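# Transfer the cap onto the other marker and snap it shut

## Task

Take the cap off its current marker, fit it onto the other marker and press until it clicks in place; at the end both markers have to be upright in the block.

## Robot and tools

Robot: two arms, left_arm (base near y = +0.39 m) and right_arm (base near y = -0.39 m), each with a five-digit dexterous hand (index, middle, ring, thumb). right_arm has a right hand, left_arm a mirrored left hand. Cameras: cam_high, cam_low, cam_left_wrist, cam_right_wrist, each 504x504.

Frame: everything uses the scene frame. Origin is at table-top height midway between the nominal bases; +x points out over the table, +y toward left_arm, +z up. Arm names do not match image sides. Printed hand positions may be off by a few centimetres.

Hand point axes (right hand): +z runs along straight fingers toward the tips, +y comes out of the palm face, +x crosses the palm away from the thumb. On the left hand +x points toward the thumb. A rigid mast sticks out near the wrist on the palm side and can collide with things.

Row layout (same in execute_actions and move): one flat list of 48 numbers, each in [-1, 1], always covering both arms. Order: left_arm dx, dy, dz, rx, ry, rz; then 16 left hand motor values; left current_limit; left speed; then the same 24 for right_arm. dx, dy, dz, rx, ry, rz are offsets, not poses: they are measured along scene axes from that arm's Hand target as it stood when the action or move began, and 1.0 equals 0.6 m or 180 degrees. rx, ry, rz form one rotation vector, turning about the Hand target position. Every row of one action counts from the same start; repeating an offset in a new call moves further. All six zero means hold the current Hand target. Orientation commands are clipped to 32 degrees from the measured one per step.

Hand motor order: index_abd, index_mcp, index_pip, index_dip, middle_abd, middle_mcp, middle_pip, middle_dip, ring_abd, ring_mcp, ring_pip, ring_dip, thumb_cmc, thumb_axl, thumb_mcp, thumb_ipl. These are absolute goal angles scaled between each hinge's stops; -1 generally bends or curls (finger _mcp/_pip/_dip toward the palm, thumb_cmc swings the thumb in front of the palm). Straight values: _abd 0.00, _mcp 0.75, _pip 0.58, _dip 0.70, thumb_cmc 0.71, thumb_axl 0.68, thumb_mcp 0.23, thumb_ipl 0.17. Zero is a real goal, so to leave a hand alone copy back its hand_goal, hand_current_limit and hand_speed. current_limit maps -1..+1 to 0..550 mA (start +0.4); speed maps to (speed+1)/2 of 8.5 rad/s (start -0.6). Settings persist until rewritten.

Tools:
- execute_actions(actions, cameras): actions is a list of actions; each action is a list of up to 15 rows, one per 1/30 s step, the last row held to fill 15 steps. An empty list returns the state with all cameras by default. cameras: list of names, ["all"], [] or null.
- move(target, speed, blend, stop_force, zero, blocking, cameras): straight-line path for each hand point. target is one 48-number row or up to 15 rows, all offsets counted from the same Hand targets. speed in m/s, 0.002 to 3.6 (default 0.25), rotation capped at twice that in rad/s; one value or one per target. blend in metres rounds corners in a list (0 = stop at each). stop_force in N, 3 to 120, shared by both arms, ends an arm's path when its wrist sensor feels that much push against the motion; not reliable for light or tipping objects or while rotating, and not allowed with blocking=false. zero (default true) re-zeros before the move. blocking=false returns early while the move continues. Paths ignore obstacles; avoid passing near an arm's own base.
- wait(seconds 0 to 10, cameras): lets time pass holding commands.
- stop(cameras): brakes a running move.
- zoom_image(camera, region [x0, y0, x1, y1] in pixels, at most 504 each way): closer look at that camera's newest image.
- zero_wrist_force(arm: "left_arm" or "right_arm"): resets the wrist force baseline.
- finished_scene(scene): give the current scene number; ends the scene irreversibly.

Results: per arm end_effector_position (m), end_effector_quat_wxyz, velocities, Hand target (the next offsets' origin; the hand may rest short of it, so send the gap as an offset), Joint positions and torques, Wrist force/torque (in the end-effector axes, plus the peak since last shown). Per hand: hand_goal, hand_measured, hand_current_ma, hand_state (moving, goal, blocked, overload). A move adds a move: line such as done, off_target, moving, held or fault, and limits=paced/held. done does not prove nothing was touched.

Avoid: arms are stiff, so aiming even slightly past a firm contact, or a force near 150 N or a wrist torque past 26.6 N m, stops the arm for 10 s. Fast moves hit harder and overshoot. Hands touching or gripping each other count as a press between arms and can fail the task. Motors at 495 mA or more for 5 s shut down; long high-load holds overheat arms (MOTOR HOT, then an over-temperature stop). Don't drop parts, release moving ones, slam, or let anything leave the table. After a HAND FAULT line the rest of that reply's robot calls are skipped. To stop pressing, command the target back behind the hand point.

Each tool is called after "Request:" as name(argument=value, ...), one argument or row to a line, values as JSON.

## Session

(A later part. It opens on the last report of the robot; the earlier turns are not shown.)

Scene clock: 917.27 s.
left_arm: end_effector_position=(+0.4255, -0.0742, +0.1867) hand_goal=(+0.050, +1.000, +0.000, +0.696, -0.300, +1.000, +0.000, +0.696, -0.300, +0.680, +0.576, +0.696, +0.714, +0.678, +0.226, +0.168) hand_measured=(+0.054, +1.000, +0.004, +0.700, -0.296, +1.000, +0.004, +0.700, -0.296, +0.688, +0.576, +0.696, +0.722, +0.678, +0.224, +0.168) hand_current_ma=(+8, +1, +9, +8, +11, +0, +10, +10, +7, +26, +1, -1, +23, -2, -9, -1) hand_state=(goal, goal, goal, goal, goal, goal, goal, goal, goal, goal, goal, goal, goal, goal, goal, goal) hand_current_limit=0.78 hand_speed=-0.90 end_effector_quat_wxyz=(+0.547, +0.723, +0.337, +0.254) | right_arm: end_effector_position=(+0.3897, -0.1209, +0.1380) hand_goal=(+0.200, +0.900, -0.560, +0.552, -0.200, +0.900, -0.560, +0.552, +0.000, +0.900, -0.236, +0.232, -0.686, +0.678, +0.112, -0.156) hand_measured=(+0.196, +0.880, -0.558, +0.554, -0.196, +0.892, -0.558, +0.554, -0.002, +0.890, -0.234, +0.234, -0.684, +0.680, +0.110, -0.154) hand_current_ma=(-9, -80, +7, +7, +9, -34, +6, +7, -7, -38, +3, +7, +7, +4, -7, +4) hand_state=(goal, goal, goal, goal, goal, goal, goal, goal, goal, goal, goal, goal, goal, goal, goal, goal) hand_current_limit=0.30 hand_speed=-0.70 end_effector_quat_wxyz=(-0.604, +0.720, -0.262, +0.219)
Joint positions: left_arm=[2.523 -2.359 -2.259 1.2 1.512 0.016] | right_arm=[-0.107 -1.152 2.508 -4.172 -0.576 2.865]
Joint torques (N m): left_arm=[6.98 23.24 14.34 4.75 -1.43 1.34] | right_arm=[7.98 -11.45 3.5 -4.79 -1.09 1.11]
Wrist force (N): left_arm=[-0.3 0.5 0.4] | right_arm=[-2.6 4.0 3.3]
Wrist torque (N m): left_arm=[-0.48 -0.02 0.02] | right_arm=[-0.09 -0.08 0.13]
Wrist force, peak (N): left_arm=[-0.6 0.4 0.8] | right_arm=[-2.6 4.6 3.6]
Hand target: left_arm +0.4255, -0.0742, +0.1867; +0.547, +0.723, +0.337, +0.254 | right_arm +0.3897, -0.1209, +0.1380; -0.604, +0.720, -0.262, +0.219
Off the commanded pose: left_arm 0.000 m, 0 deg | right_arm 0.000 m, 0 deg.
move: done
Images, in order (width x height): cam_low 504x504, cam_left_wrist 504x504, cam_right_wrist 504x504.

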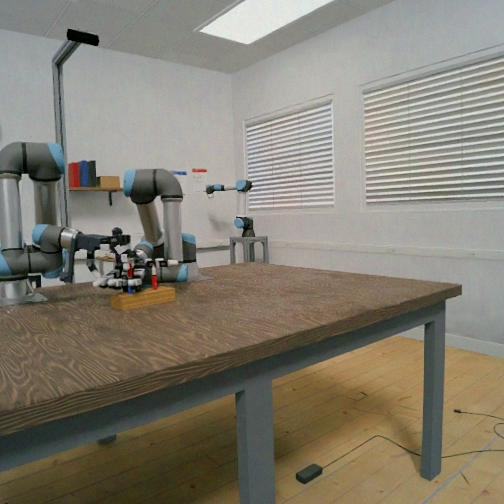

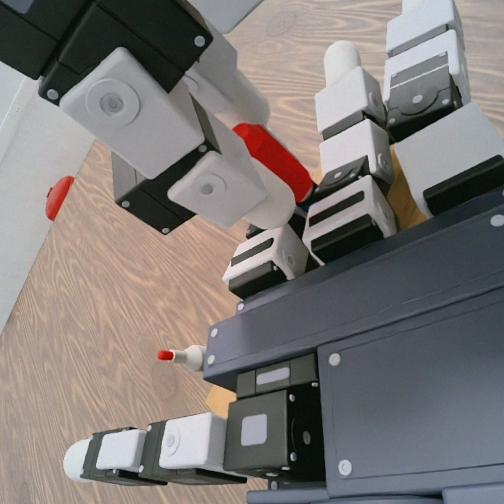

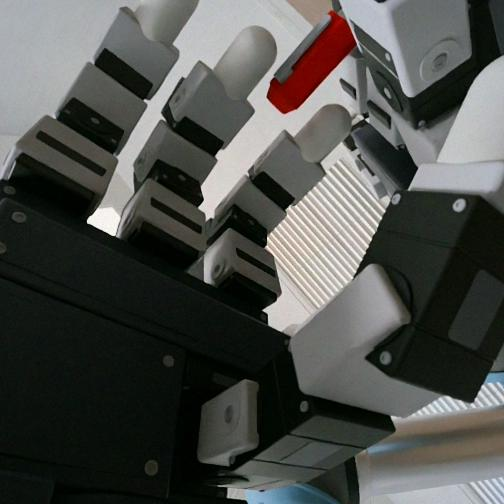

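Request:
execute_actions(
  actions=[
    [[0,0,0,0,0,0,0.05,1.0,0.0,0.696,-0.3,1.0,0.0,0.696,-0.3,0.68,0.576,0.696,0.714,0.678,0.226,0.168,0.78,-0.9,0,0,0,0,0,0,-0.3,0.9,-0.56,0.551,0.3,0.9,-0.56,0.551,0,0.9,-0.236,0.232,-0.686,0.677,0.112,-0.157,0.3,-0.93]],
    [[0,0,0,0,0,0,0.05,1.0,0.0,0.696,-0.3,1.0,0.0,0.696,-0.3,0.68,0.576,0.696,0.714,0.678,0.226,0.168,0.78,-0.9,0,0,0,0,0,0,-0.3,0.9,-0.56,0.551,0.3,0.9,-0.56,0.551,0,0.9,-0.236,0.232,-0.686,0.677,0.112,-0.157,0.3,-0.93]],
    [[0,0,0,0,0,0,0.05,1.0,0.0,0.696,-0.3,1.0,0.0,0.696,-0.3,0.68,0.576,0.696,0.714,0.678,0.226,0.168,0.78,-0.9,0,0,0,0,0,0,-0.3,0.9,-0.56,0.551,0.3,0.9,-0.56,0.551,0,0.9,-0.236,0.232,-0.686,0.677,0.112,-0.157,0.3,-0.93]],
  ],
  cameras=["cam_low", "cam_right_wrist", "cam_left_wrist"],
)

Request:
zoom_image(
  camera="cam_left_wrist",
  region=[200, 70, 360, 230],
)

Request:
zoom_image(
  camera="cam_right_wrist",
  region=[220, 0, 420, 200],
)

Request:
zoom_image(
  camera="cam_low",
  region=[90, 240, 170, 310],
)

Scene clock: 920.47 s.
left_arm: end_effector_position=(+0.4255, -0.0742, +0.1867) hand_goal=(+0.050, +1.000, +0.000, +0.696, -0.300, +1.000, +0.000, +0.696, -0.300, +0.680, +0.576, +0.696, +0.714, +0.678, +0.226, +0.168) hand_measured=(+0.054, +1.000, +0.004, +0.700, -0.298, +1.000, +0.004, +0.700, -0.296, +0.688, +0.576, +0.696, +0.722, +0.678, +0.224, +0.168) hand_current_ma=(+8, +1, +9, +8, +3, +0, +10, +10, +7, +26, +1, -1, +23, -2, -9, -1) hand_state=(goal, goal, goal, goal, goal, goal, goal, goal, goal, goal, goal, goal, goal, goal, goal, goal) hand_current_limit=0.78 hand_speed=-0.90 end_effector_quat_wxyz=(+0.547, +0.723, +0.337, +0.254) | right_arm: end_effector_position=(+0.3897, -0.1209, +0.1380) hand_goal=(-0.300, +0.900, -0.560, +0.552, +0.300, +0.900, -0.560, +0.552, +0.000, +0.900, -0.236, +0.232, -0.686, +0.678, +0.112, -0.156) hand_measured=(-0.172, +0.896, -0.554, +0.556, +0.226, +0.894, -0.600, +0.536, -0.002, +0.890, -0.234, +0.234, -0.684, +0.680, +0.110, -0.154) hand_current_ma=(+357, -17, +24, +14, -284, -25, -162, -63, -7, -38, +3, +7, +7, +4, -7, +4) hand_state=(blocked, goal, goal, goal, blocked, goal, blocked, goal, goal, goal, goal, goal, goal, goal, goal, goal) hand_current_limit=0.30 hand_speed=-0.93 end_effector_quat_wxyz=(-0.604, +0.720, -0.262, +0.219)
Joint positions: left_arm=[2.523 -2.359 -2.259 1.2 1.512 0.016] | right_arm=[-0.107 -1.152 2.508 -4.172 -0.576 2.865]
Joint torques (N m): left_arm=[6.15 23.88 13.97 4.57 -1.31 1.23] | right_arm=[-6.8 -11.92 2.96 -4.49 2.38 1.29]
Wrist force (N): left_arm=[-2.3 0.4 0.1] | right_arm=[-2.0 4.3 4.9]
Wrist torque (N m): left_arm=[-0.48 -0.07 -0.15] | right_arm=[-0.14 -0.06 0.10]
Wrist force, peak (N): left_arm=[-2.5 0.6 0.2] | right_arm=[-2.1 4.4 5.0]
Hand target: left_arm +0.4255, -0.0742, +0.1867; +0.547, +0.723, +0.337, +0.254 | right_arm +0.3897, -0.1209, +0.1380; -0.604, +0.720, -0.262, +0.219
Off the commanded pose: left_arm 0.000 m, 0 deg | right_arm 0.000 m, 0 deg.
Images, in order (width x height): cam_low 504x504, cam_left_wrist 504x504, cam_right_wrist 504x504.

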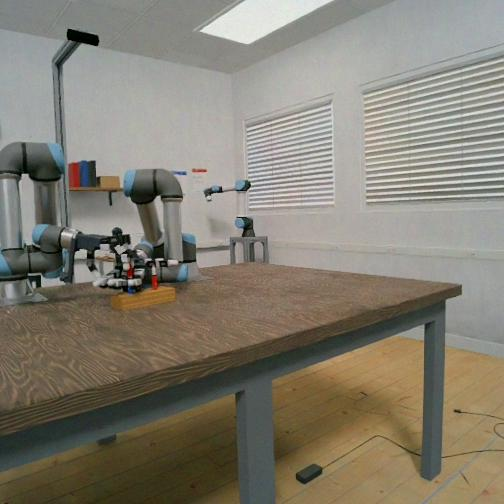

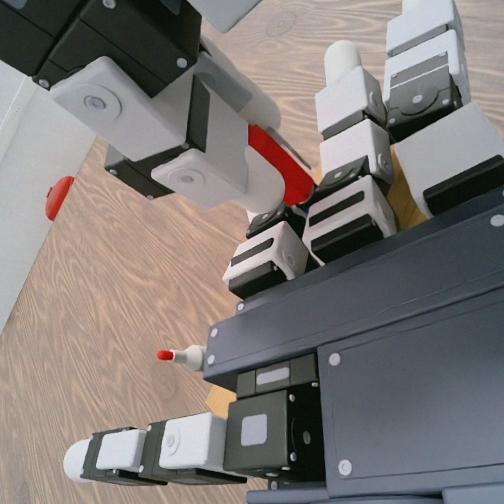

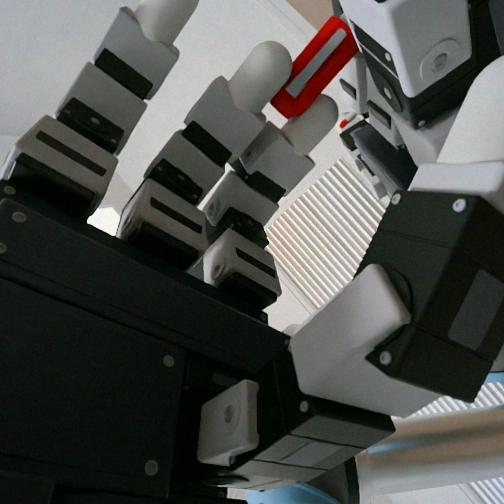

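Scaled by 3.150.

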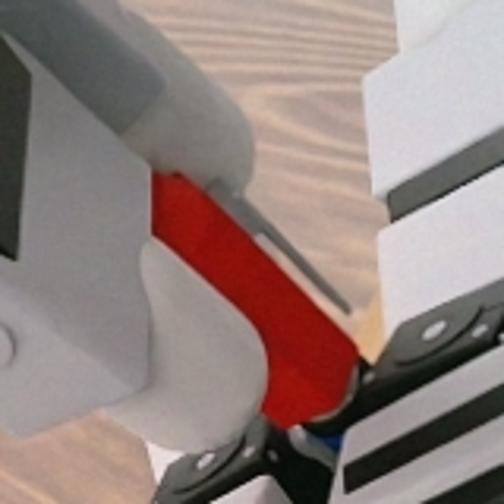

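Scaled by 2.520.

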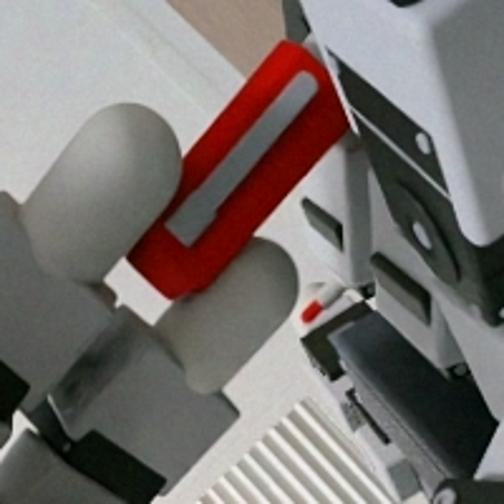

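Scaled by 6.300.

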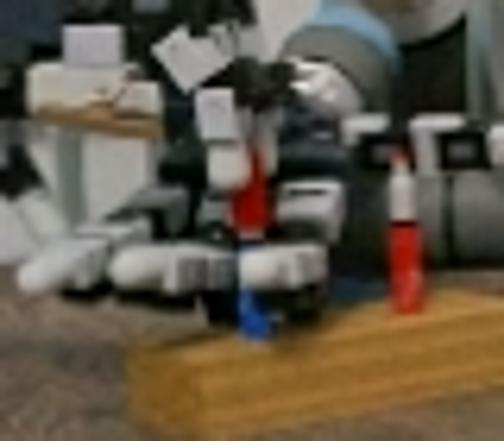

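Request:
execute_actions(
  actions=[
    [[0,0,0,0,0,0,0.05,1.0,0.0,0.696,-0.3,1.0,0.0,0.696,-0.3,0.68,0.576,0.696,0.714,0.678,0.226,0.168,0.78,-0.9,0,0,0,0,0,0,0.1,0.9,-0.56,0.551,-0.1,0.9,-0.56,0.551,0,0.9,-0.236,0.232,-0.686,0.677,0.112,-0.157,0.3,-0.9]],
    [[0,0,0,0,0,0,0.05,1.0,0.0,0.696,-0.3,1.0,0.0,0.696,-0.3,0.68,0.576,0.696,0.714,0.678,0.226,0.168,0.78,-0.9,0,0,0,0,0,0,0.1,0.9,-0.56,0.551,-0.1,0.9,-0.56,0.551,0,0.9,-0.236,0.232,-0.686,0.677,0.112,-0.157,0.3,-0.9]],
  ],
)

Request:
move(
  target=[0,0,0,0,0,0,0.05,1.0,0.0,0.696,-0.3,1.0,0.0,0.696,-0.3,0.68,0.576,0.696,0.714,0.678,0.226,0.168,0.78,-0.9,0.0021,0.0048,0,0,0,0,0.1,0.9,-0.56,0.551,-0.1,0.9,-0.56,0.551,0,0.9,-0.236,0.232,-0.686,0.677,0.112,-0.157,0.3,-0.93],
  speed=0.02,
)

Request:
execute_actions(
  actions=[
    [[0,0,0,0,0,0,0.05,1.0,0.0,0.696,-0.3,1.0,0.0,0.696,-0.3,0.68,0.576,0.696,0.714,0.678,0.226,0.168,0.78,-0.9,0,0,0,0,0,0,-0.3,0.9,-0.56,0.551,0.3,0.9,-0.56,0.551,0,0.9,-0.236,0.232,-0.686,0.677,0.112,-0.157,0.1,-0.93]],
    [[0,0,0,0,0,0,0.05,1.0,0.0,0.696,-0.3,1.0,0.0,0.696,-0.3,0.68,0.576,0.696,0.714,0.678,0.226,0.168,0.78,-0.9,0,0,0,0,0,0,-0.3,0.9,-0.56,0.551,0.3,0.9,-0.56,0.551,0,0.9,-0.236,0.232,-0.686,0.677,0.112,-0.157,0.1,-0.93]],
    [[0,0,0,0,0,0,0.05,1.0,0.0,0.696,-0.3,1.0,0.0,0.696,-0.3,0.68,0.576,0.696,0.714,0.678,0.226,0.168,0.78,-0.9,0,0,0,0,0,0,-0.3,0.9,-0.56,0.551,0.3,0.9,-0.56,0.551,0,0.9,-0.236,0.232,-0.686,0.677,0.112,-0.157,0.1,-0.93]],
  ],
  cameras=["cam_low", "cam_right_wrist", "cam_left_wrist"],
)

Request:
zoom_image(
  camera="cam_left_wrist",
  region=[200, 70, 360, 230],
)

Request:
zoom_image(
  camera="cam_right_wrist",
  region=[220, 0, 420, 200],
)

Scene clock: 923.57 s.
left_arm: end_effector_position=(+0.4255, -0.0742, +0.1867) hand_goal=(+0.050, +1.000, +0.000, +0.696, -0.300, +1.000, +0.000, +0.696, -0.300, +0.680, +0.576, +0.696, +0.714, +0.678, +0.226, +0.168) hand_measured=(+0.054, +1.000, +0.004, +0.700, -0.298, +1.000, +0.004, +0.700, -0.296, +0.688, +0.576, +0.696, +0.722, +0.678, +0.224, +0.168) hand_current_ma=(+8, +1, +9, +8, +3, +0, +10, +10, +7, +26, +1, -1, +23, -2, -9, -1) hand_state=(goal, goal, goal, goal, goal, goal, goal, goal, goal, goal, goal, goal, goal, goal, goal, goal) hand_current_limit=0.78 hand_speed=-0.90 end_effector_quat_wxyz=(+0.547, +0.723, +0.337, +0.254) | right_arm: end_effector_position=(+0.3897, -0.1209, +0.1380) hand_goal=(+0.100, +0.900, -0.560, +0.552, -0.100, +0.900, -0.560, +0.552, +0.000, +0.900, -0.236, +0.232, -0.686, +0.678, +0.112, -0.156) hand_measured=(+0.096, +0.894, -0.558, +0.554, -0.096, +0.894, -0.564, +0.550, -0.002, +0.890, -0.234, +0.234, -0.684, +0.680, +0.110, -0.154) hand_current_ma=(-9, -24, +7, +8, +9, -25, -15, -9, -7, -38, +3, +7, +7, +4, -7, +4) hand_state=(goal, goal, goal, goal, goal, goal, goal, goal, goal, goal, goal, goal, goal, goal, goal, goal) hand_current_limit=0.30 hand_speed=-0.90 end_effector_quat_wxyz=(-0.604, +0.720, -0.262, +0.219)
Joint positions: left_arm=[2.523 -2.359 -2.259 1.2 1.512 0.016] | right_arm=[-0.107 -1.152 2.508 -4.172 -0.576 2.865]
Joint torques (N m): left_arm=[5.96 24.49 13.7 4.35 1.07 1.28] | right_arm=[-8.06 -13.19 0.52 -4.44 2.45 1.17]
Wrist force (N): left_arm=[-0.3 0.5 0.4] | right_arm=[-2.7 4.0 3.6]
Wrist torque (N m): left_arm=[-0.47 -0.02 0.02] | right_arm=[-0.13 -0.08 0.12]
Wrist force, peak (N): left_arm=[-2.7 0.5 0.2] | right_arm=[-2.2 4.8 4.9]
Hand target: left_arm +0.4255, -0.0742, +0.1867; +0.547, +0.723, +0.337, +0.254 | right_arm +0.3897, -0.1209, +0.1380; -0.604, +0.720, -0.262, +0.219
Off the commanded pose: left_arm 0.000 m, 0 deg | right_arm 0.000 m, 0 deg.

Scene clock: 924.30 s.
left_arm: end_effector_position=(+0.4255, -0.0742, +0.1867) hand_goal=(+0.050, +1.000, +0.000, +0.696, -0.300, +1.000, +0.000, +0.696, -0.300, +0.680, +0.576, +0.696, +0.714, +0.678, +0.226, +0.168) hand_measured=(+0.054, +1.000, +0.004, +0.700, -0.298, +1.000, +0.004, +0.700, -0.296, +0.688, +0.576, +0.696, +0.722, +0.678, +0.224, +0.168) hand_current_ma=(+8, +1, +9, +8, +3, +0, +10, +10, +7, +26, +1, -1, +23, -2, -9, -1) hand_state=(goal, goal, goal, goal, goal, goal, goal, goal, goal, goal, goal, goal, goal, goal, goal, goal) hand_current_limit=0.78 hand_speed=-0.90 end_effector_quat_wxyz=(+0.547, +0.723, +0.337, +0.254) | right_arm: end_effector_position=(+0.3910, -0.1181, +0.1380) hand_goal=(+0.100, +0.900, -0.560, +0.552, -0.100, +0.900, -0.560, +0.552, +0.000, +0.900, -0.236, +0.232, -0.686, +0.678, +0.112, -0.156) hand_measured=(+0.096, +0.894, -0.558, +0.554, -0.096, +0.894, -0.564, +0.550, -0.002, +0.890, -0.234, +0.234, -0.684, +0.680, +0.110, -0.154) hand_current_ma=(-9, -24, +7, +8, +9, -25, -15, -9, -7, -38, +3, +7, +7, +4, -7, +4) hand_state=(goal, goal, goal, goal, goal, goal, goal, goal, goal, goal, goal, goal, goal, goal, goal, goal) hand_current_limit=0.30 hand_speed=-0.93 end_effector_quat_wxyz=(-0.604, +0.720, -0.262, +0.219)
Joint positions: left_arm=[2.523 -2.359 -2.259 1.2 1.512 0.016] | right_arm=[-0.096 -1.149 2.502 -4.172 -0.586 2.871]
Joint torques (N m): left_arm=[6.67 23.06 13.56 4.53 1.2 1.42] | right_arm=[12.2 -12.42 -17.52 -4.59 -2.37 1.29]
Wrist force (N): left_arm=[-0.5 0.2 0.6] | right_arm=[-2.3 4.0 3.5]
Wrist torque (N m): left_arm=[-0.53 0.00 0.01] | right_arm=[-0.12 -0.14 0.16]
Wrist force, peak (N): left_arm=[-0.6 0.4 0.6] | right_arm=[-2.4 4.3 3.7]
Hand target: left_arm +0.4255, -0.0742, +0.1867; +0.547, +0.723, +0.337, +0.254 | right_arm +0.3910, -0.1181, +0.1380; -0.604, +0.720, -0.262, +0.219
Off the commanded pose: left_arm 0.000 m, 0 deg | right_arm 0.000 m, 0 deg.
move: done

Scene clock: 926.00 s.
left_arm: end_effector_position=(+0.4255, -0.0742, +0.1867) hand_goal=(+0.050, +1.000, +0.000, +0.696, -0.300, +1.000, +0.000, +0.696, -0.300, +0.680, +0.576, +0.696, +0.714, +0.678, +0.226, +0.168) hand_measured=(+0.054, +1.000, +0.004, +0.700, -0.298, +1.000, +0.004, +0.700, -0.296, +0.688, +0.576, +0.696, +0.722, +0.678, +0.224, +0.168) hand_current_ma=(+8, +1, +9, +8, +2, +0, +10, +10, +7, +26, +1, -1, +23, -2, -9, -1) hand_state=(goal, goal, goal, goal, goal, goal, goal, goal, goal, goal, goal, goal, goal, goal, goal, goal) hand_current_limit=0.78 hand_speed=-0.90 end_effector_quat_wxyz=(+0.547, +0.723, +0.337, +0.254) | right_arm: end_effector_position=(+0.3910, -0.1181, +0.1380) hand_goal=(-0.300, +0.900, -0.560, +0.552, +0.300, +0.900, -0.560, +0.552, +0.000, +0.900, -0.236, +0.232, -0.686, +0.678, +0.112, -0.156) hand_measured=(-0.166, +0.896, -0.558, +0.554, +0.196, +0.896, -0.582, +0.544, -0.002, +0.890, -0.234, +0.234, -0.684, +0.680, +0.110, -0.154) hand_current_ma=(+303, -12, +7, +8, -302, -16, -89, -30, -7, -38, +3, +7, +7, +4, -7, +4) hand_state=(blocked, goal, goal, goal, blocked, goal, blocked, goal, goal, goal, goal, goal, goal, goal, goal, goal) hand_current_limit=0.10 hand_speed=-0.93 end_effector_quat_wxyz=(-0.604, +0.720, -0.262, +0.219)
Joint positions: left_arm=[2.523 -2.359 -2.259 1.2 1.512 0.016] | right_arm=[-0.096 -1.149 2.501 -4.172 -0.586 2.871]
Joint torques (N m): left_arm=[6.82 23.55 13.63 4.53 1.15 1.25] | right_arm=[11.58 -12.13 -16.22 -4.24 -1.96 1.21]
Wrist force (N): left_arm=[-2.6 0.2 0.1] | right_arm=[-2.0 4.5 5.0]
Wrist torque (N m): left_arm=[-0.46 -0.06 -0.18] | right_arm=[-0.11 -0.08 0.14]
Wrist force, peak (N): left_arm=[-2.6 0.3 -0.1] | right_arm=[-2.0 4.5 5.0]
Hand target: left_arm +0.4255, -0.0742, +0.1867; +0.547, +0.723, +0.337, +0.254 | right_arm +0.3910, -0.1181, +0.1380; -0.604, +0.720, -0.262, +0.219
Off the commanded pose: left_arm 0.000 m, 0 deg | right_arm 0.000 m, 0 deg.
Images, in order (width x height): cam_low 504x504, cam_left_wrist 504x504, cam_right_wrist 504x504.

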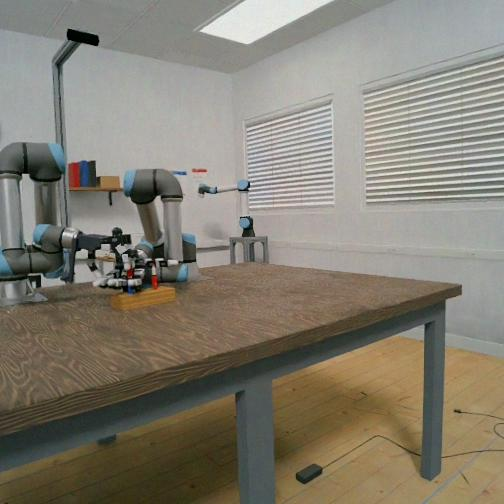

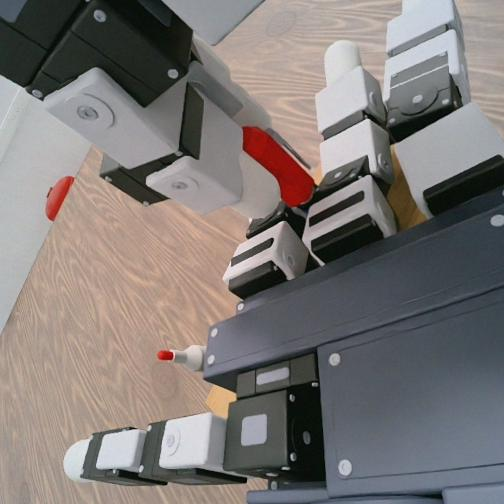

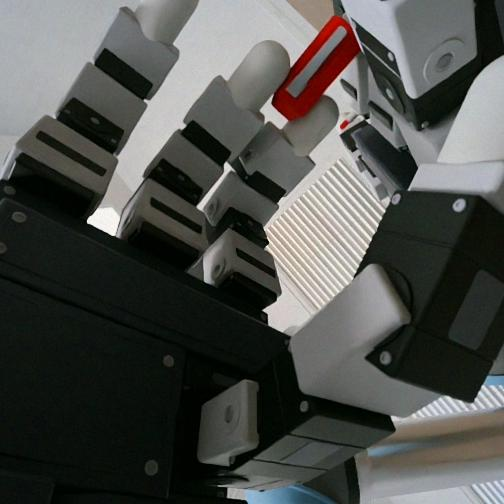

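Scaled by 3.150.

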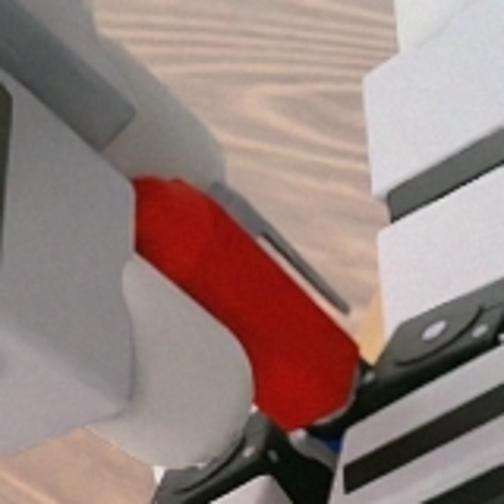

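Scaled by 2.520.

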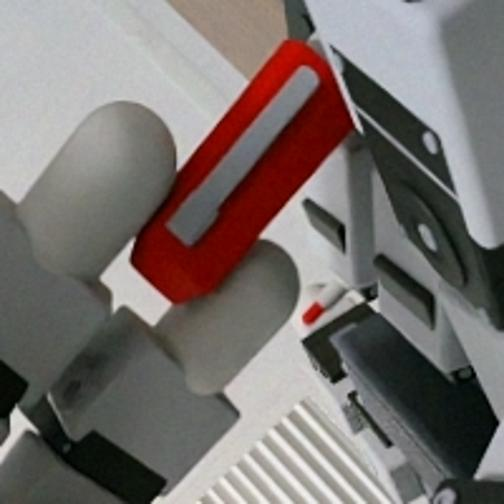

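Request:
execute_actions(
  actions=[
    [[0,0,0,0,0,0,0.05,1.0,0.0,0.696,-0.3,1.0,0.0,0.696,-0.3,0.68,0.576,0.696,0.714,0.678,0.226,0.168,0.78,-0.9,0,0,0,0,0,0,0.0,0.9,-0.56,0.551,0.0,0.9,-0.56,0.551,0,0.9,-0.236,0.232,-0.686,0.677,0.112,-0.157,0.1,-0.9]],
    [[0,0,0,0,0,0,0.05,1.0,0.0,0.696,-0.3,1.0,0.0,0.696,-0.3,0.68,0.576,0.696,0.714,0.678,0.226,0.168,0.78,-0.9,0,0,0,0,0,0,0.0,0.9,-0.56,0.551,0.0,0.9,-0.56,0.551,0,0.9,-0.236,0.232,-0.686,0.677,0.112,-0.157,0.1,-0.9]],
  ],
)

Request:
move(
  target=[0,0,0,0,0,0,0.05,1.0,0.0,0.696,-0.3,1.0,0.0,0.696,-0.3,0.68,0.576,0.696,0.714,0.678,0.226,0.168,0.78,-0.9,0.0016,0.0038,0,0,0,0,0.0,0.9,-0.56,0.551,0.0,0.9,-0.56,0.551,0,0.9,-0.236,0.232,-0.686,0.677,0.112,-0.157,0.1,-0.93],
  speed=0.02,
)

Request:
execute_actions(
  actions=[
    [[0,0,0,0,0,0,0.05,1.0,0.0,0.696,-0.3,1.0,0.0,0.696,-0.3,0.68,0.576,0.696,0.714,0.678,0.226,0.168,0.78,-0.9,0,0,0,0,0,0,-0.3,0.9,-0.56,0.551,0.3,0.9,-0.56,0.551,0,0.9,-0.236,0.232,-0.686,0.677,0.112,-0.157,0.1,-0.93]],
    [[0,0,0,0,0,0,0.05,1.0,0.0,0.696,-0.3,1.0,0.0,0.696,-0.3,0.68,0.576,0.696,0.714,0.678,0.226,0.168,0.78,-0.9,0,0,0,0,0,0,-0.3,0.9,-0.56,0.551,0.3,0.9,-0.56,0.551,0,0.9,-0.236,0.232,-0.686,0.677,0.112,-0.157,0.1,-0.93]],
    [[0,0,0,0,0,0,0.05,1.0,0.0,0.696,-0.3,1.0,0.0,0.696,-0.3,0.68,0.576,0.696,0.714,0.678,0.226,0.168,0.78,-0.9,0,0,0,0,0,0,-0.3,0.9,-0.56,0.551,0.3,0.9,-0.56,0.551,0,0.9,-0.236,0.232,-0.686,0.677,0.112,-0.157,0.1,-0.93]],
  ],
  cameras=["cam_low", "cam_right_wrist", "cam_left_wrist"],
)

Request:
zoom_image(
  camera="cam_left_wrist",
  region=[200, 70, 360, 230],
)

Request:
zoom_image(
  camera="cam_right_wrist",
  region=[220, 0, 420, 200],
)

Scene clock: 930.33 s.
left_arm: end_effector_position=(+0.4255, -0.0742, +0.1867) hand_goal=(+0.050, +1.000, +0.000, +0.696, -0.300, +1.000, +0.000, +0.696, -0.300, +0.680, +0.576, +0.696, +0.714, +0.678, +0.226, +0.168) hand_measured=(+0.054, +1.000, +0.004, +0.700, -0.298, +1.000, +0.004, +0.700, -0.296, +0.688, +0.576, +0.696, +0.722, +0.678, +0.224, +0.168) hand_current_ma=(+8, +1, +9, +8, +2, +0, +10, +10, +7, +26, +1, -1, +23, -2, -9, -1) hand_state=(goal, goal, goal, goal, goal, goal, goal, goal, goal, goal, goal, goal, goal, goal, goal, goal) hand_current_limit=0.78 hand_speed=-0.90 end_effector_quat_wxyz=(+0.547, +0.723, +0.337, +0.254) | right_arm: end_effector_position=(+0.3910, -0.1181, +0.1380) hand_goal=(+0.000, +0.900, -0.560, +0.552, +0.000, +0.900, -0.560, +0.552, +0.000, +0.900, -0.236, +0.232, -0.686, +0.678, +0.112, -0.156) hand_measured=(-0.004, +0.894, -0.558, +0.554, +0.004, +0.894, -0.564, +0.550, -0.002, +0.890, -0.234, +0.234, -0.684, +0.680, +0.110, -0.154) hand_current_ma=(-9, -22, +7, +8, +9, -22, -16, -9, -7, -38, +3, +7, +7, +4, -7, +4) hand_state=(goal, goal, goal, goal, goal, goal, goal, goal, goal, goal, goal, goal, goal, goal, goal, goal) hand_current_limit=0.10 hand_speed=-0.90 end_effector_quat_wxyz=(-0.604, +0.720, -0.262, +0.219)
Joint positions: left_arm=[2.523 -2.359 -2.259 1.2 1.512 0.016] | right_arm=[-0.096 -1.149 2.501 -4.172 -0.586 2.871]
Joint torques (N m): left_arm=[6.63 24.72 13.39 4.5 1.26 1.26] | right_arm=[12.06 -13.5 -11.45 -2.55 0.17 1.14]
Wrist force (N): left_arm=[-0.4 0.2 0.5] | right_arm=[-2.6 3.9 3.3]
Wrist torque (N m): left_arm=[-0.51 0.00 0.01] | right_arm=[-0.13 -0.09 0.13]
Wrist force, peak (N): left_arm=[-2.7 0.4 0.1] | right_arm=[-2.4 4.4 5.1]
Hand target: left_arm +0.4255, -0.0742, +0.1867; +0.547, +0.723, +0.337, +0.254 | right_arm +0.3910, -0.1181, +0.1380; -0.604, +0.720, -0.262, +0.219
Off the commanded pose: left_arm 0.000 m, 0 deg | right_arm 0.000 m, 0 deg.

Scene clock: 931.03 s.
left_arm: end_effector_position=(+0.4255, -0.0742, +0.1867) hand_goal=(+0.050, +1.000, +0.000, +0.696, -0.300, +1.000, +0.000, +0.696, -0.300, +0.680, +0.576, +0.696, +0.714, +0.678, +0.226, +0.168) hand_measured=(+0.054, +1.000, +0.004, +0.700, -0.298, +1.000, +0.004, +0.700, -0.296, +0.688, +0.576, +0.696, +0.722, +0.678, +0.224, +0.168) hand_current_ma=(+8, +1, +9, +8, +2, +0, +10, +10, +7, +26, +1, -1, +23, -2, -9, -1) hand_state=(goal, goal, goal, goal, goal, goal, goal, goal, goal, goal, goal, goal, goal, goal, goal, goal) hand_current_limit=0.78 hand_speed=-0.90 end_effector_quat_wxyz=(+0.547, +0.723, +0.337, +0.254) | right_arm: end_effector_position=(+0.3919, -0.1159, +0.1380) hand_goal=(+0.000, +0.900, -0.560, +0.552, +0.000, +0.900, -0.560, +0.552, +0.000, +0.900, -0.236, +0.232, -0.686, +0.678, +0.112, -0.156) hand_measured=(-0.004, +0.894, -0.558, +0.554, +0.004, +0.894, -0.564, +0.550, -0.002, +0.890, -0.234, +0.234, -0.684, +0.680, +0.110, -0.154) hand_current_ma=(-9, -22, +7, +8, +9, -22, -15, -9, -7, -38, +3, +7, +7, +4, -7, +4) hand_state=(goal, goal, goal, goal, goal, goal, goal, goal, goal, goal, goal, goal, goal, goal, goal, goal) hand_current_limit=0.10 hand_speed=-0.93 end_effector_quat_wxyz=(-0.604, +0.720, -0.262, +0.219) end_effector_velocity=(+0.000, +0.001, +0.000) end_effector_angular_velocity=(-0.001, -0.001, +0.001)
Joint positions: left_arm=[2.523 -2.359 -2.259 1.2 1.512 0.016] | right_arm=[-0.088 -1.147 2.496 -4.173 -0.594 2.876]
Joint velocities: left_arm=[within noise] | right_arm=[0.005 0.002 -0.003 -0.001 -0.004 0.001]
Joint torques (N m): left_arm=[5.73 23.85 13.12 4.55 1.11 1.24] | right_arm=[11.89 -11.81 -16.65 -4.76 -2.34 1.06]
Wrist force (N): left_arm=[-0.3 0.5 0.6] | right_arm=[-2.5 3.8 3.3]
Wrist torque (N m): left_arm=[-0.49 -0.01 0.02] | right_arm=[-0.13 -0.10 0.13]
Wrist force, peak (N): left_arm=[-0.3 0.5 0.6] | right_arm=[-2.8 4.3 3.5]
Hand target: left_arm +0.4255, -0.0742, +0.1867; +0.547, +0.723, +0.337, +0.254 | right_arm +0.3920, -0.1158, +0.1380; -0.604, +0.720, -0.262, +0.219
Off the commanded pose: left_arm 0.000 m, 0 deg | right_arm 0.000 m, 0 deg.
move: done

Scene clock: 932.73 s.
left_arm: end_effector_position=(+0.4255, -0.0742, +0.1867) hand_goal=(+0.050, +1.000, +0.000, +0.696, -0.300, +1.000, +0.000, +0.696, -0.300, +0.680, +0.576, +0.696, +0.714, +0.678, +0.226, +0.168) hand_measured=(+0.054, +1.000, +0.004, +0.700, -0.302, +1.000, +0.004, +0.700, -0.296, +0.688, +0.576, +0.696, +0.722, +0.678, +0.224, +0.168) hand_current_ma=(+8, +1, +9, +8, -2, +0, +10, +10, +7, +26, +1, -1, +23, -2, -9, -1) hand_state=(goal, goal, goal, goal, goal, goal, goal, goal, goal, goal, goal, goal, goal, goal, goal, goal) hand_current_limit=0.78 hand_speed=-0.90 end_effector_quat_wxyz=(+0.547, +0.723, +0.337, +0.254) | right_arm: end_effector_position=(+0.3920, -0.1158, +0.1380) hand_goal=(-0.300, +0.900, -0.560, +0.552, +0.300, +0.900, -0.560, +0.552, +0.000, +0.900, -0.236, +0.232, -0.686, +0.678, +0.112, -0.156) hand_measured=(-0.196, +0.898, -0.572, +0.550, +0.178, +0.896, -0.570, +0.550, -0.002, +0.890, -0.234, +0.234, -0.684, +0.680, +0.110, -0.154) hand_current_ma=(+302, -4, -43, -10, -302, -16, -36, -9, -7, -38, +3, +7, +7, +4, -7, +4) hand_state=(blocked, goal, goal, goal, blocked, goal, goal, goal, goal, goal, goal, goal, goal, goal, goal, goal) hand_current_limit=0.10 hand_speed=-0.93 end_effector_quat_wxyz=(-0.604, +0.720, -0.262, +0.219)
Joint positions: left_arm=[2.523 -2.359 -2.259 1.2 1.512 0.016] | right_arm=[-0.088 -1.146 2.496 -4.173 -0.594 2.876]
Joint torques (N m): left_arm=[6.99 23.84 13.4 4.35 1 1.38] | right_arm=[10.83 -12.3 -17.41 -4.19 -2.26 1.15]
Wrist force (N): left_arm=[-2.4 0.3 1.0] | right_arm=[-2.7 4.0 5.0]
Wrist torque (N m): left_arm=[-0.58 -0.07 -0.16] | right_arm=[-0.15 -0.10 0.14]
Wrist force, peak (N): left_arm=[-2.7 0.4 1.0] | right_arm=[-2.9 4.4 5.0]
Hand target: left_arm +0.4255, -0.0742, +0.1867; +0.547, +0.723, +0.337, +0.254 | right_arm +0.3920, -0.1158, +0.1380; -0.604, +0.720, -0.262, +0.219
Off the commanded pose: left_arm 0.000 m, 0 deg | right_arm 0.000 m, 0 deg.
Images, in order (width x height): cam_low 504x504, cam_left_wrist 504x504, cam_right_wrist 504x504.

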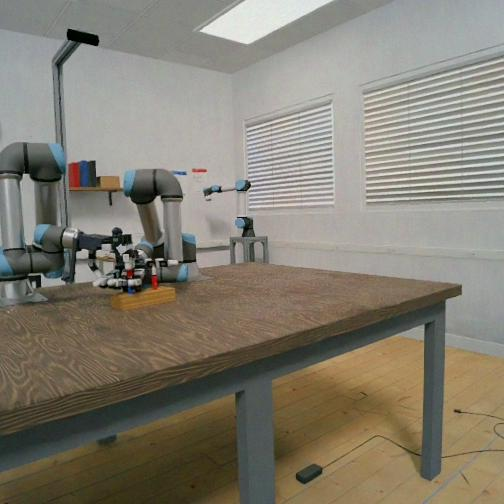

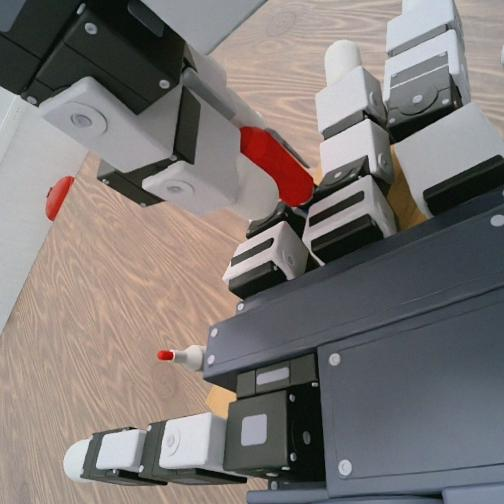

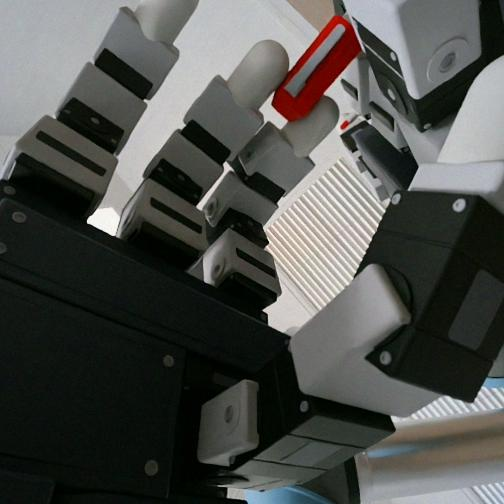

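Scaled by 3.150.

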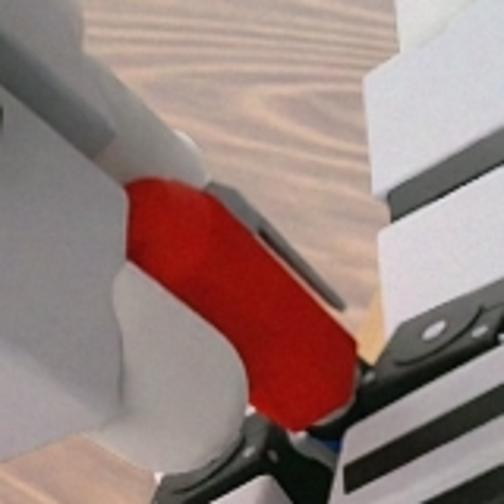

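Scaled by 2.520.

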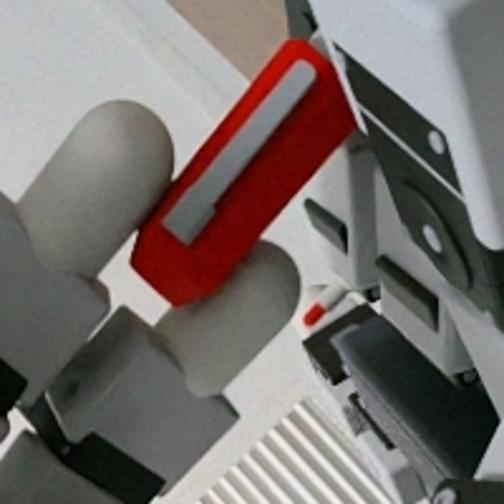

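Request:
execute_actions(
  actions=[
    [[0,0,0,0,0,0,0.05,1.0,0.0,0.696,-0.3,1.0,0.0,0.696,-0.3,0.68,0.576,0.696,0.714,0.678,0.226,0.168,0.78,-0.9,0,0,0,0,0,0,-0.6,0.9,-0.56,0.551,0.6,0.9,-0.56,0.551,0,0.9,-0.236,0.232,-0.686,0.677,0.112,-0.157,0.5,-0.93]],
    [[0,0,0,0,0,0,0.05,1.0,0.0,0.696,-0.3,1.0,0.0,0.696,-0.3,0.68,0.576,0.696,0.714,0.678,0.226,0.168,0.78,-0.9,0,0,0,0,0,0,-0.6,0.9,-0.56,0.551,0.6,0.9,-0.56,0.551,0,0.9,-0.236,0.232,-0.686,0.677,0.112,-0.157,0.5,-0.93]],
  ],
)

Request:
move(
  target=[0,0,0,0,0,0,0.05,1.0,0.0,0.696,-0.3,1.0,0.0,0.696,-0.3,0.68,0.576,0.696,0.714,0.678,0.226,0.168,0.78,-0.9,0,0,0.0133,0,0,0,-0.6,0.9,-0.56,0.551,0.6,0.9,-0.56,0.551,0,0.9,-0.236,0.232,-0.686,0.677,0.112,-0.157,0.5,-0.93],
  speed=0.01,
  stop_force=6,
  cameras=["cam_low", "cam_right_wrist", "cam_left_wrist"],
)

Request:
zoom_image(
  camera="cam_left_wrist",
  region=[200, 70, 360, 230],
)

Request:
zoom_image(
  camera="cam_low",
  region=[110, 255, 150, 295],
)

Scene clock: 935.17 s.
left_arm: end_effector_position=(+0.4255, -0.0742, +0.1867) hand_goal=(+0.050, +1.000, +0.000, +0.696, -0.300, +1.000, +0.000, +0.696, -0.300, +0.680, +0.576, +0.696, +0.714, +0.678, +0.226, +0.168) hand_measured=(+0.054, +1.000, +0.004, +0.700, -0.306, +1.000, +0.004, +0.700, -0.296, +0.688, +0.576, +0.696, +0.722, +0.678, +0.224, +0.168) hand_current_ma=(+8, +1, +9, +8, -17, +0, +10, +10, +7, +26, +1, -1, +23, -2, -9, -1) hand_state=(goal, goal, goal, goal, goal, goal, goal, goal, goal, goal, goal, goal, goal, goal, goal, goal) hand_current_limit=0.78 hand_speed=-0.90 end_effector_quat_wxyz=(+0.547, +0.723, +0.337, +0.254) | right_arm: end_effector_position=(+0.3920, -0.1158, +0.1380) hand_goal=(-0.600, +0.900, -0.560, +0.552, +0.600, +0.900, -0.560, +0.552, +0.000, +0.900, -0.236, +0.232, -0.686, +0.678, +0.112, -0.156) hand_measured=(-0.288, +0.908, -0.606, +0.534, +0.190, +0.906, -0.562, +0.554, -0.002, +0.890, -0.234, +0.234, -0.684, +0.680, +0.110, -0.154) hand_current_ma=(+413, +32, -194, -66, -412, +20, -5, +8, -7, -38, +3, +7, +7, +4, -7, +4) hand_state=(blocked, goal, blocked, goal, blocked, goal, goal, goal, goal, goal, goal, goal, goal, goal, goal, goal) hand_current_limit=0.50 hand_speed=-0.93 end_effector_quat_wxyz=(-0.604, +0.720, -0.262, +0.219)
Joint positions: left_arm=[2.523 -2.359 -2.259 1.2 1.512 0.016] | right_arm=[-0.088 -1.146 2.496 -4.173 -0.594 2.876]
Joint torques (N m): left_arm=[5.78 23.41 13.79 4.45 0.99 1.23] | right_arm=[8.53 -14.03 -15.34 -3.43 -2.21 1.2]
Wrist force (N): left_arm=[-4.2 0.4 1.0] | right_arm=[-3.0 3.7 5.8]
Wrist torque (N m): left_arm=[-0.55 -0.12 -0.32] | right_arm=[-0.15 -0.11 0.15]
Wrist force, peak (N): left_arm=[-5.0 0.7 1.1] | right_arm=[-3.0 4.0 6.5]
Hand target: left_arm +0.4255, -0.0742, +0.1867; +0.547, +0.723, +0.337, +0.254 | right_arm +0.3920, -0.1158, +0.1380; -0.604, +0.720, -0.262, +0.219
Off the commanded pose: left_arm 0.000 m, 0 deg | right_arm 0.000 m, 0 deg.

Scene clock: 936.83 s.
left_arm: end_effector_position=(+0.4255, -0.0742, +0.1867) hand_goal=(+0.050, +1.000, +0.000, +0.696, -0.300, +1.000, +0.000, +0.696, -0.300, +0.680, +0.576, +0.696, +0.714, +0.678, +0.226, +0.168) hand_measured=(+0.054, +1.000, +0.004, +0.700, -0.306, +1.000, +0.004, +0.700, -0.296, +0.688, +0.576, +0.696, +0.722, +0.678, +0.224, +0.168) hand_current_ma=(+8, +1, +9, +8, -17, +0, +10, +10, +7, +26, +1, -1, +23, -2, -9, -1) hand_state=(goal, goal, goal, goal, goal, goal, goal, goal, goal, goal, goal, goal, goal, goal, goal, goal) hand_current_limit=0.78 hand_speed=-0.90 end_effector_quat_wxyz=(+0.547, +0.723, +0.337, +0.254) | right_arm: end_effector_position=(+0.3920, -0.1158, +0.1460) hand_goal=(-0.600, +0.900, -0.560, +0.552, +0.600, +0.900, -0.560, +0.552, +0.000, +0.900, -0.236, +0.232, -0.686, +0.678, +0.112, -0.156) hand_measured=(-0.294, +0.898, -0.610, +0.534, +0.190, +0.902, -0.554, +0.560, -0.002, +0.890, -0.234, +0.234, -0.684, +0.680, +0.110, -0.154) hand_current_ma=(+412, -4, -209, -69, -412, +10, +20, +30, -7, -38, +3, +7, +7, +4, -7, +4) hand_state=(blocked, goal, blocked, goal, blocked, goal, goal, goal, goal, goal, goal, goal, goal, goal, goal, goal) hand_current_limit=0.50 hand_speed=-0.93 end_effector_quat_wxyz=(-0.604, +0.720, -0.262, +0.219)
Joint positions: left_arm=[2.523 -2.359 -2.259 1.2 1.512 0.016] | right_arm=[-0.088 -1.177 2.495 -4.142 -0.594 2.876]
Joint torques (N m): left_arm=[5.85 24.03 13.91 4.34 1.1 1.31] | right_arm=[4.14 -32.26 -17.5 0.31 -1.19 -1.12]
Wrist force (N): left_arm=[-4.3 0.9 -0.2] | right_arm=[-2.4 5.3 5.6]
Wrist torque (N m): left_arm=[-0.45 -0.12 -0.34] | right_arm=[-0.17 -0.11 0.15]
Wrist force, peak (N): left_arm=[-4.5 0.9 -0.1] | right_arm=[-2.4 5.4 6.2]
Hand target: left_arm +0.4255, -0.0742, +0.1867; +0.547, +0.723, +0.337, +0.254 | right_arm +0.3920, -0.1158, +0.1460; -0.604, +0.720, -0.262, +0.219
Off the commanded pose: left_arm 0.000 m, 0 deg | right_arm 0.000 m, 0 deg.
move: done
Images, in order (width x height): cam_low 504x504, cam_left_wrist 504x504, cam_right_wrist 504x504.

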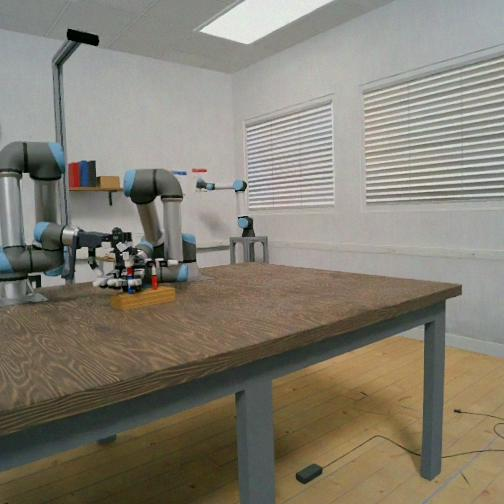

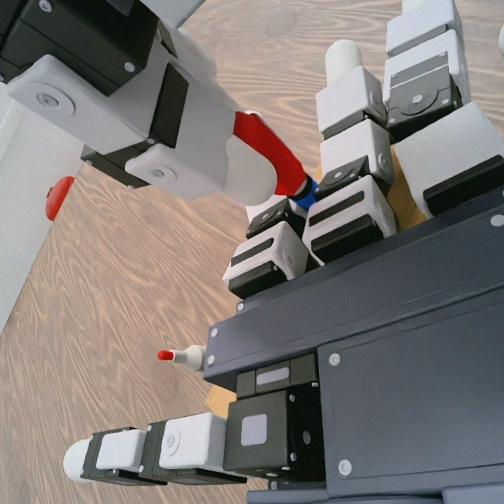

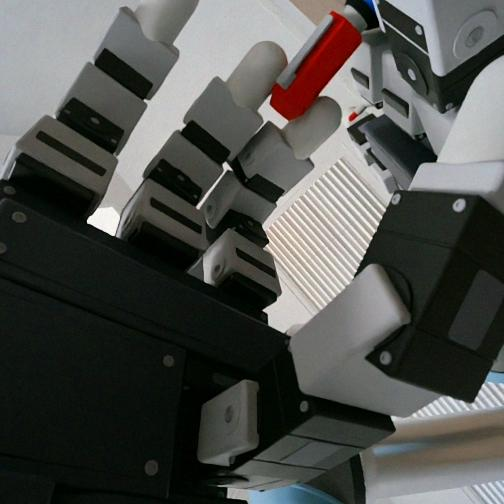

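Scaled by 3.150.

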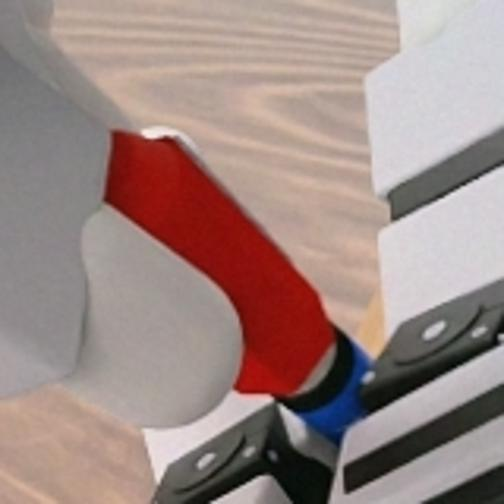

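Scaled by 12.600.

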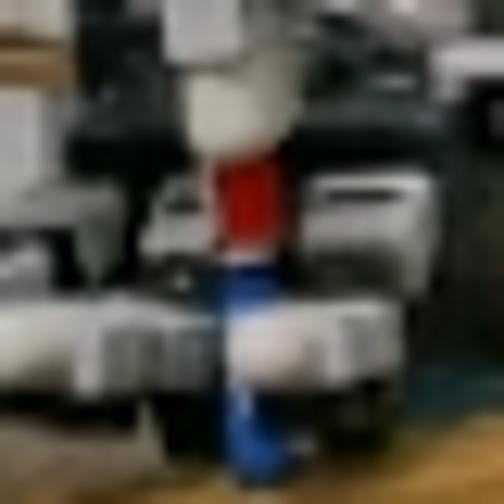

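Request:
execute_actions(
  actions=[],
  cameras=["all"],
)

Scene clock: 940.13 s.
left_arm: end_effector_position=(+0.4255, -0.0742, +0.1867) hand_goal=(+0.050, +1.000, +0.000, +0.696, -0.300, +1.000, +0.000, +0.696, -0.300, +0.680, +0.576, +0.696, +0.714, +0.678, +0.226, +0.168) hand_measured=(+0.054, +1.000, +0.004, +0.700, -0.306, +1.000, +0.004, +0.700, -0.296, +0.688, +0.576, +0.696, +0.722, +0.678, +0.224, +0.168) hand_current_ma=(+8, +1, +9, +8, -17, +0, +10, +10, +7, +26, +1, -1, +23, -2, -9, -1) hand_state=(goal, goal, goal, goal, goal, goal, goal, goal, goal, goal, goal, goal, goal, goal, goal, goal) hand_current_limit=0.78 hand_speed=-0.90 end_effector_quat_wxyz=(+0.547, +0.723, +0.337, +0.254) | right_arm: end_effector_position=(+0.3920, -0.1158, +0.1460) hand_goal=(-0.600, +0.900, -0.560, +0.552, +0.600, +0.900, -0.560, +0.552, +0.000, +0.900, -0.236, +0.232, -0.686, +0.678, +0.112, -0.156) hand_measured=(-0.294, +0.898, -0.610, +0.534, +0.190, +0.902, -0.554, +0.560, -0.002, +0.890, -0.234, +0.234, -0.684, +0.680, +0.110, -0.154) hand_current_ma=(+412, -5, -209, -69, -412, +10, +20, +30, -7, -38, +3, +7, +7, +4, -7, +4) hand_state=(blocked, goal, blocked, goal, blocked, goal, goal, goal, goal, goal, goal, goal, goal, goal, goal, goal) hand_current_limit=0.50 hand_speed=-0.93 end_effector_quat_wxyz=(-0.604, +0.720, -0.262, +0.219)
Joint positions: left_arm=[2.523 -2.359 -2.259 1.2 1.512 0.016] | right_arm=[-0.088 -1.177 2.495 -4.142 -0.594 2.876]
Joint velocities: within noise
Joint torques (N m): left_arm=[5.39 24.51 12.59 4.56 1.05 1.23] | right_arm=[0.08 -32.55 -16.65 0.38 -1.4 -0.93]
Wrist force (N): left_arm=[-4.2 0.9 0.0] | right_arm=[-2.4 5.3 6.1]
Wrist torque (N m): left_arm=[-0.47 -0.12 -0.33] | right_arm=[-0.21 -0.11 0.14]
Wrist force, peak (N): left_arm=[-4.5 0.9 0.0] | right_arm=[-2.6 5.6 6.0]
Hand target: left_arm +0.4255, -0.0742, +0.1867; +0.547, +0.723, +0.337, +0.254 | right_arm +0.3920, -0.1158, +0.1460; -0.604, +0.720, -0.262, +0.219
Off the commanded pose: left_arm 0.000 m, 0 deg | right_arm 0.000 m, 0 deg.

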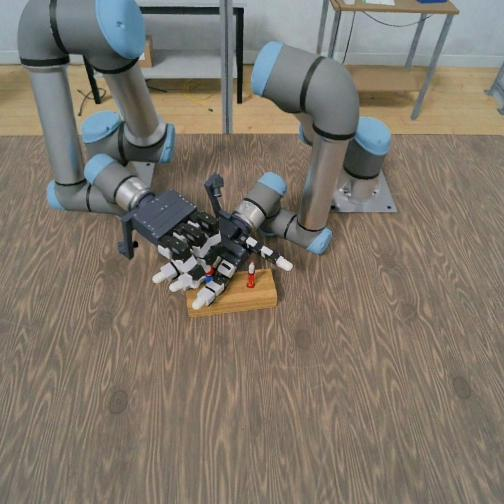

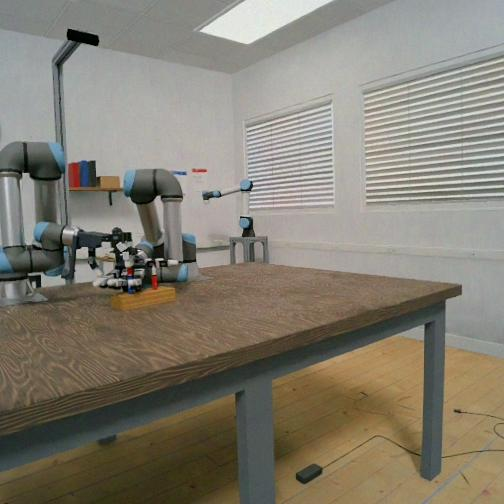

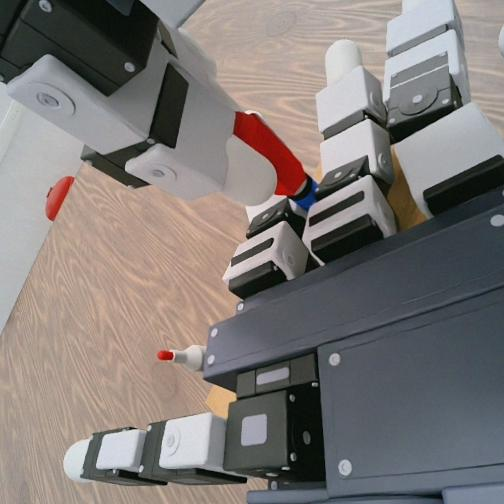

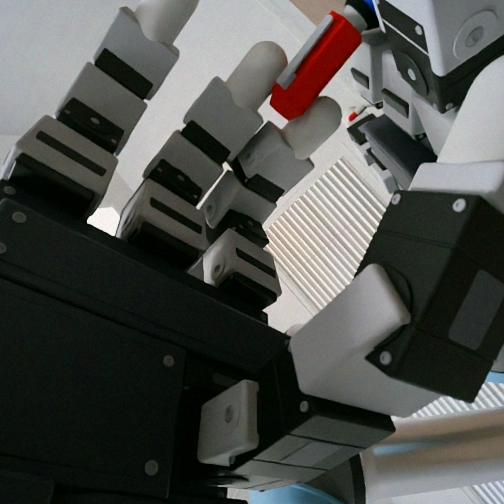

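Request:
zoom_image(
  camera="cam_left_wrist",
  region=[220, 90, 400, 270],
)

Request:
zoom_image(
  camera="cam_low",
  region=[90, 240, 170, 310],
)

Request:
zoom_image(
  camera="cam_right_wrist",
  region=[220, 0, 420, 200],
)

Scaled by 2.800.

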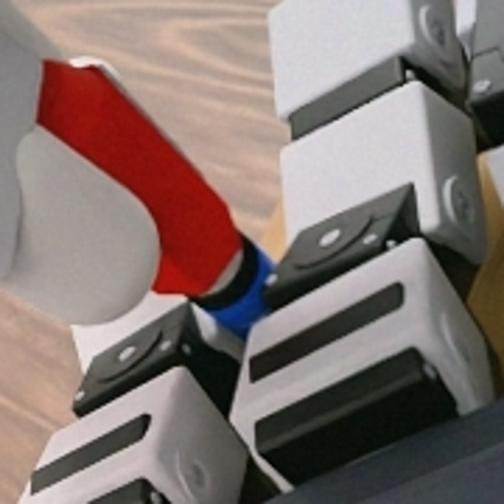

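Scaled by 6.300.

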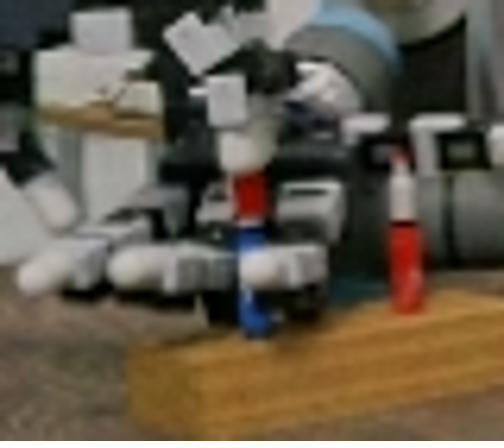

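Scaled by 2.520.

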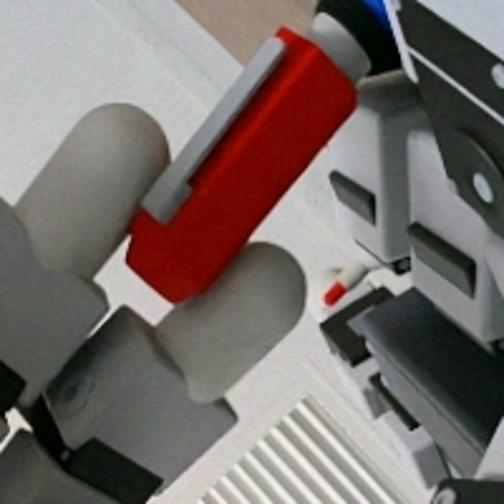

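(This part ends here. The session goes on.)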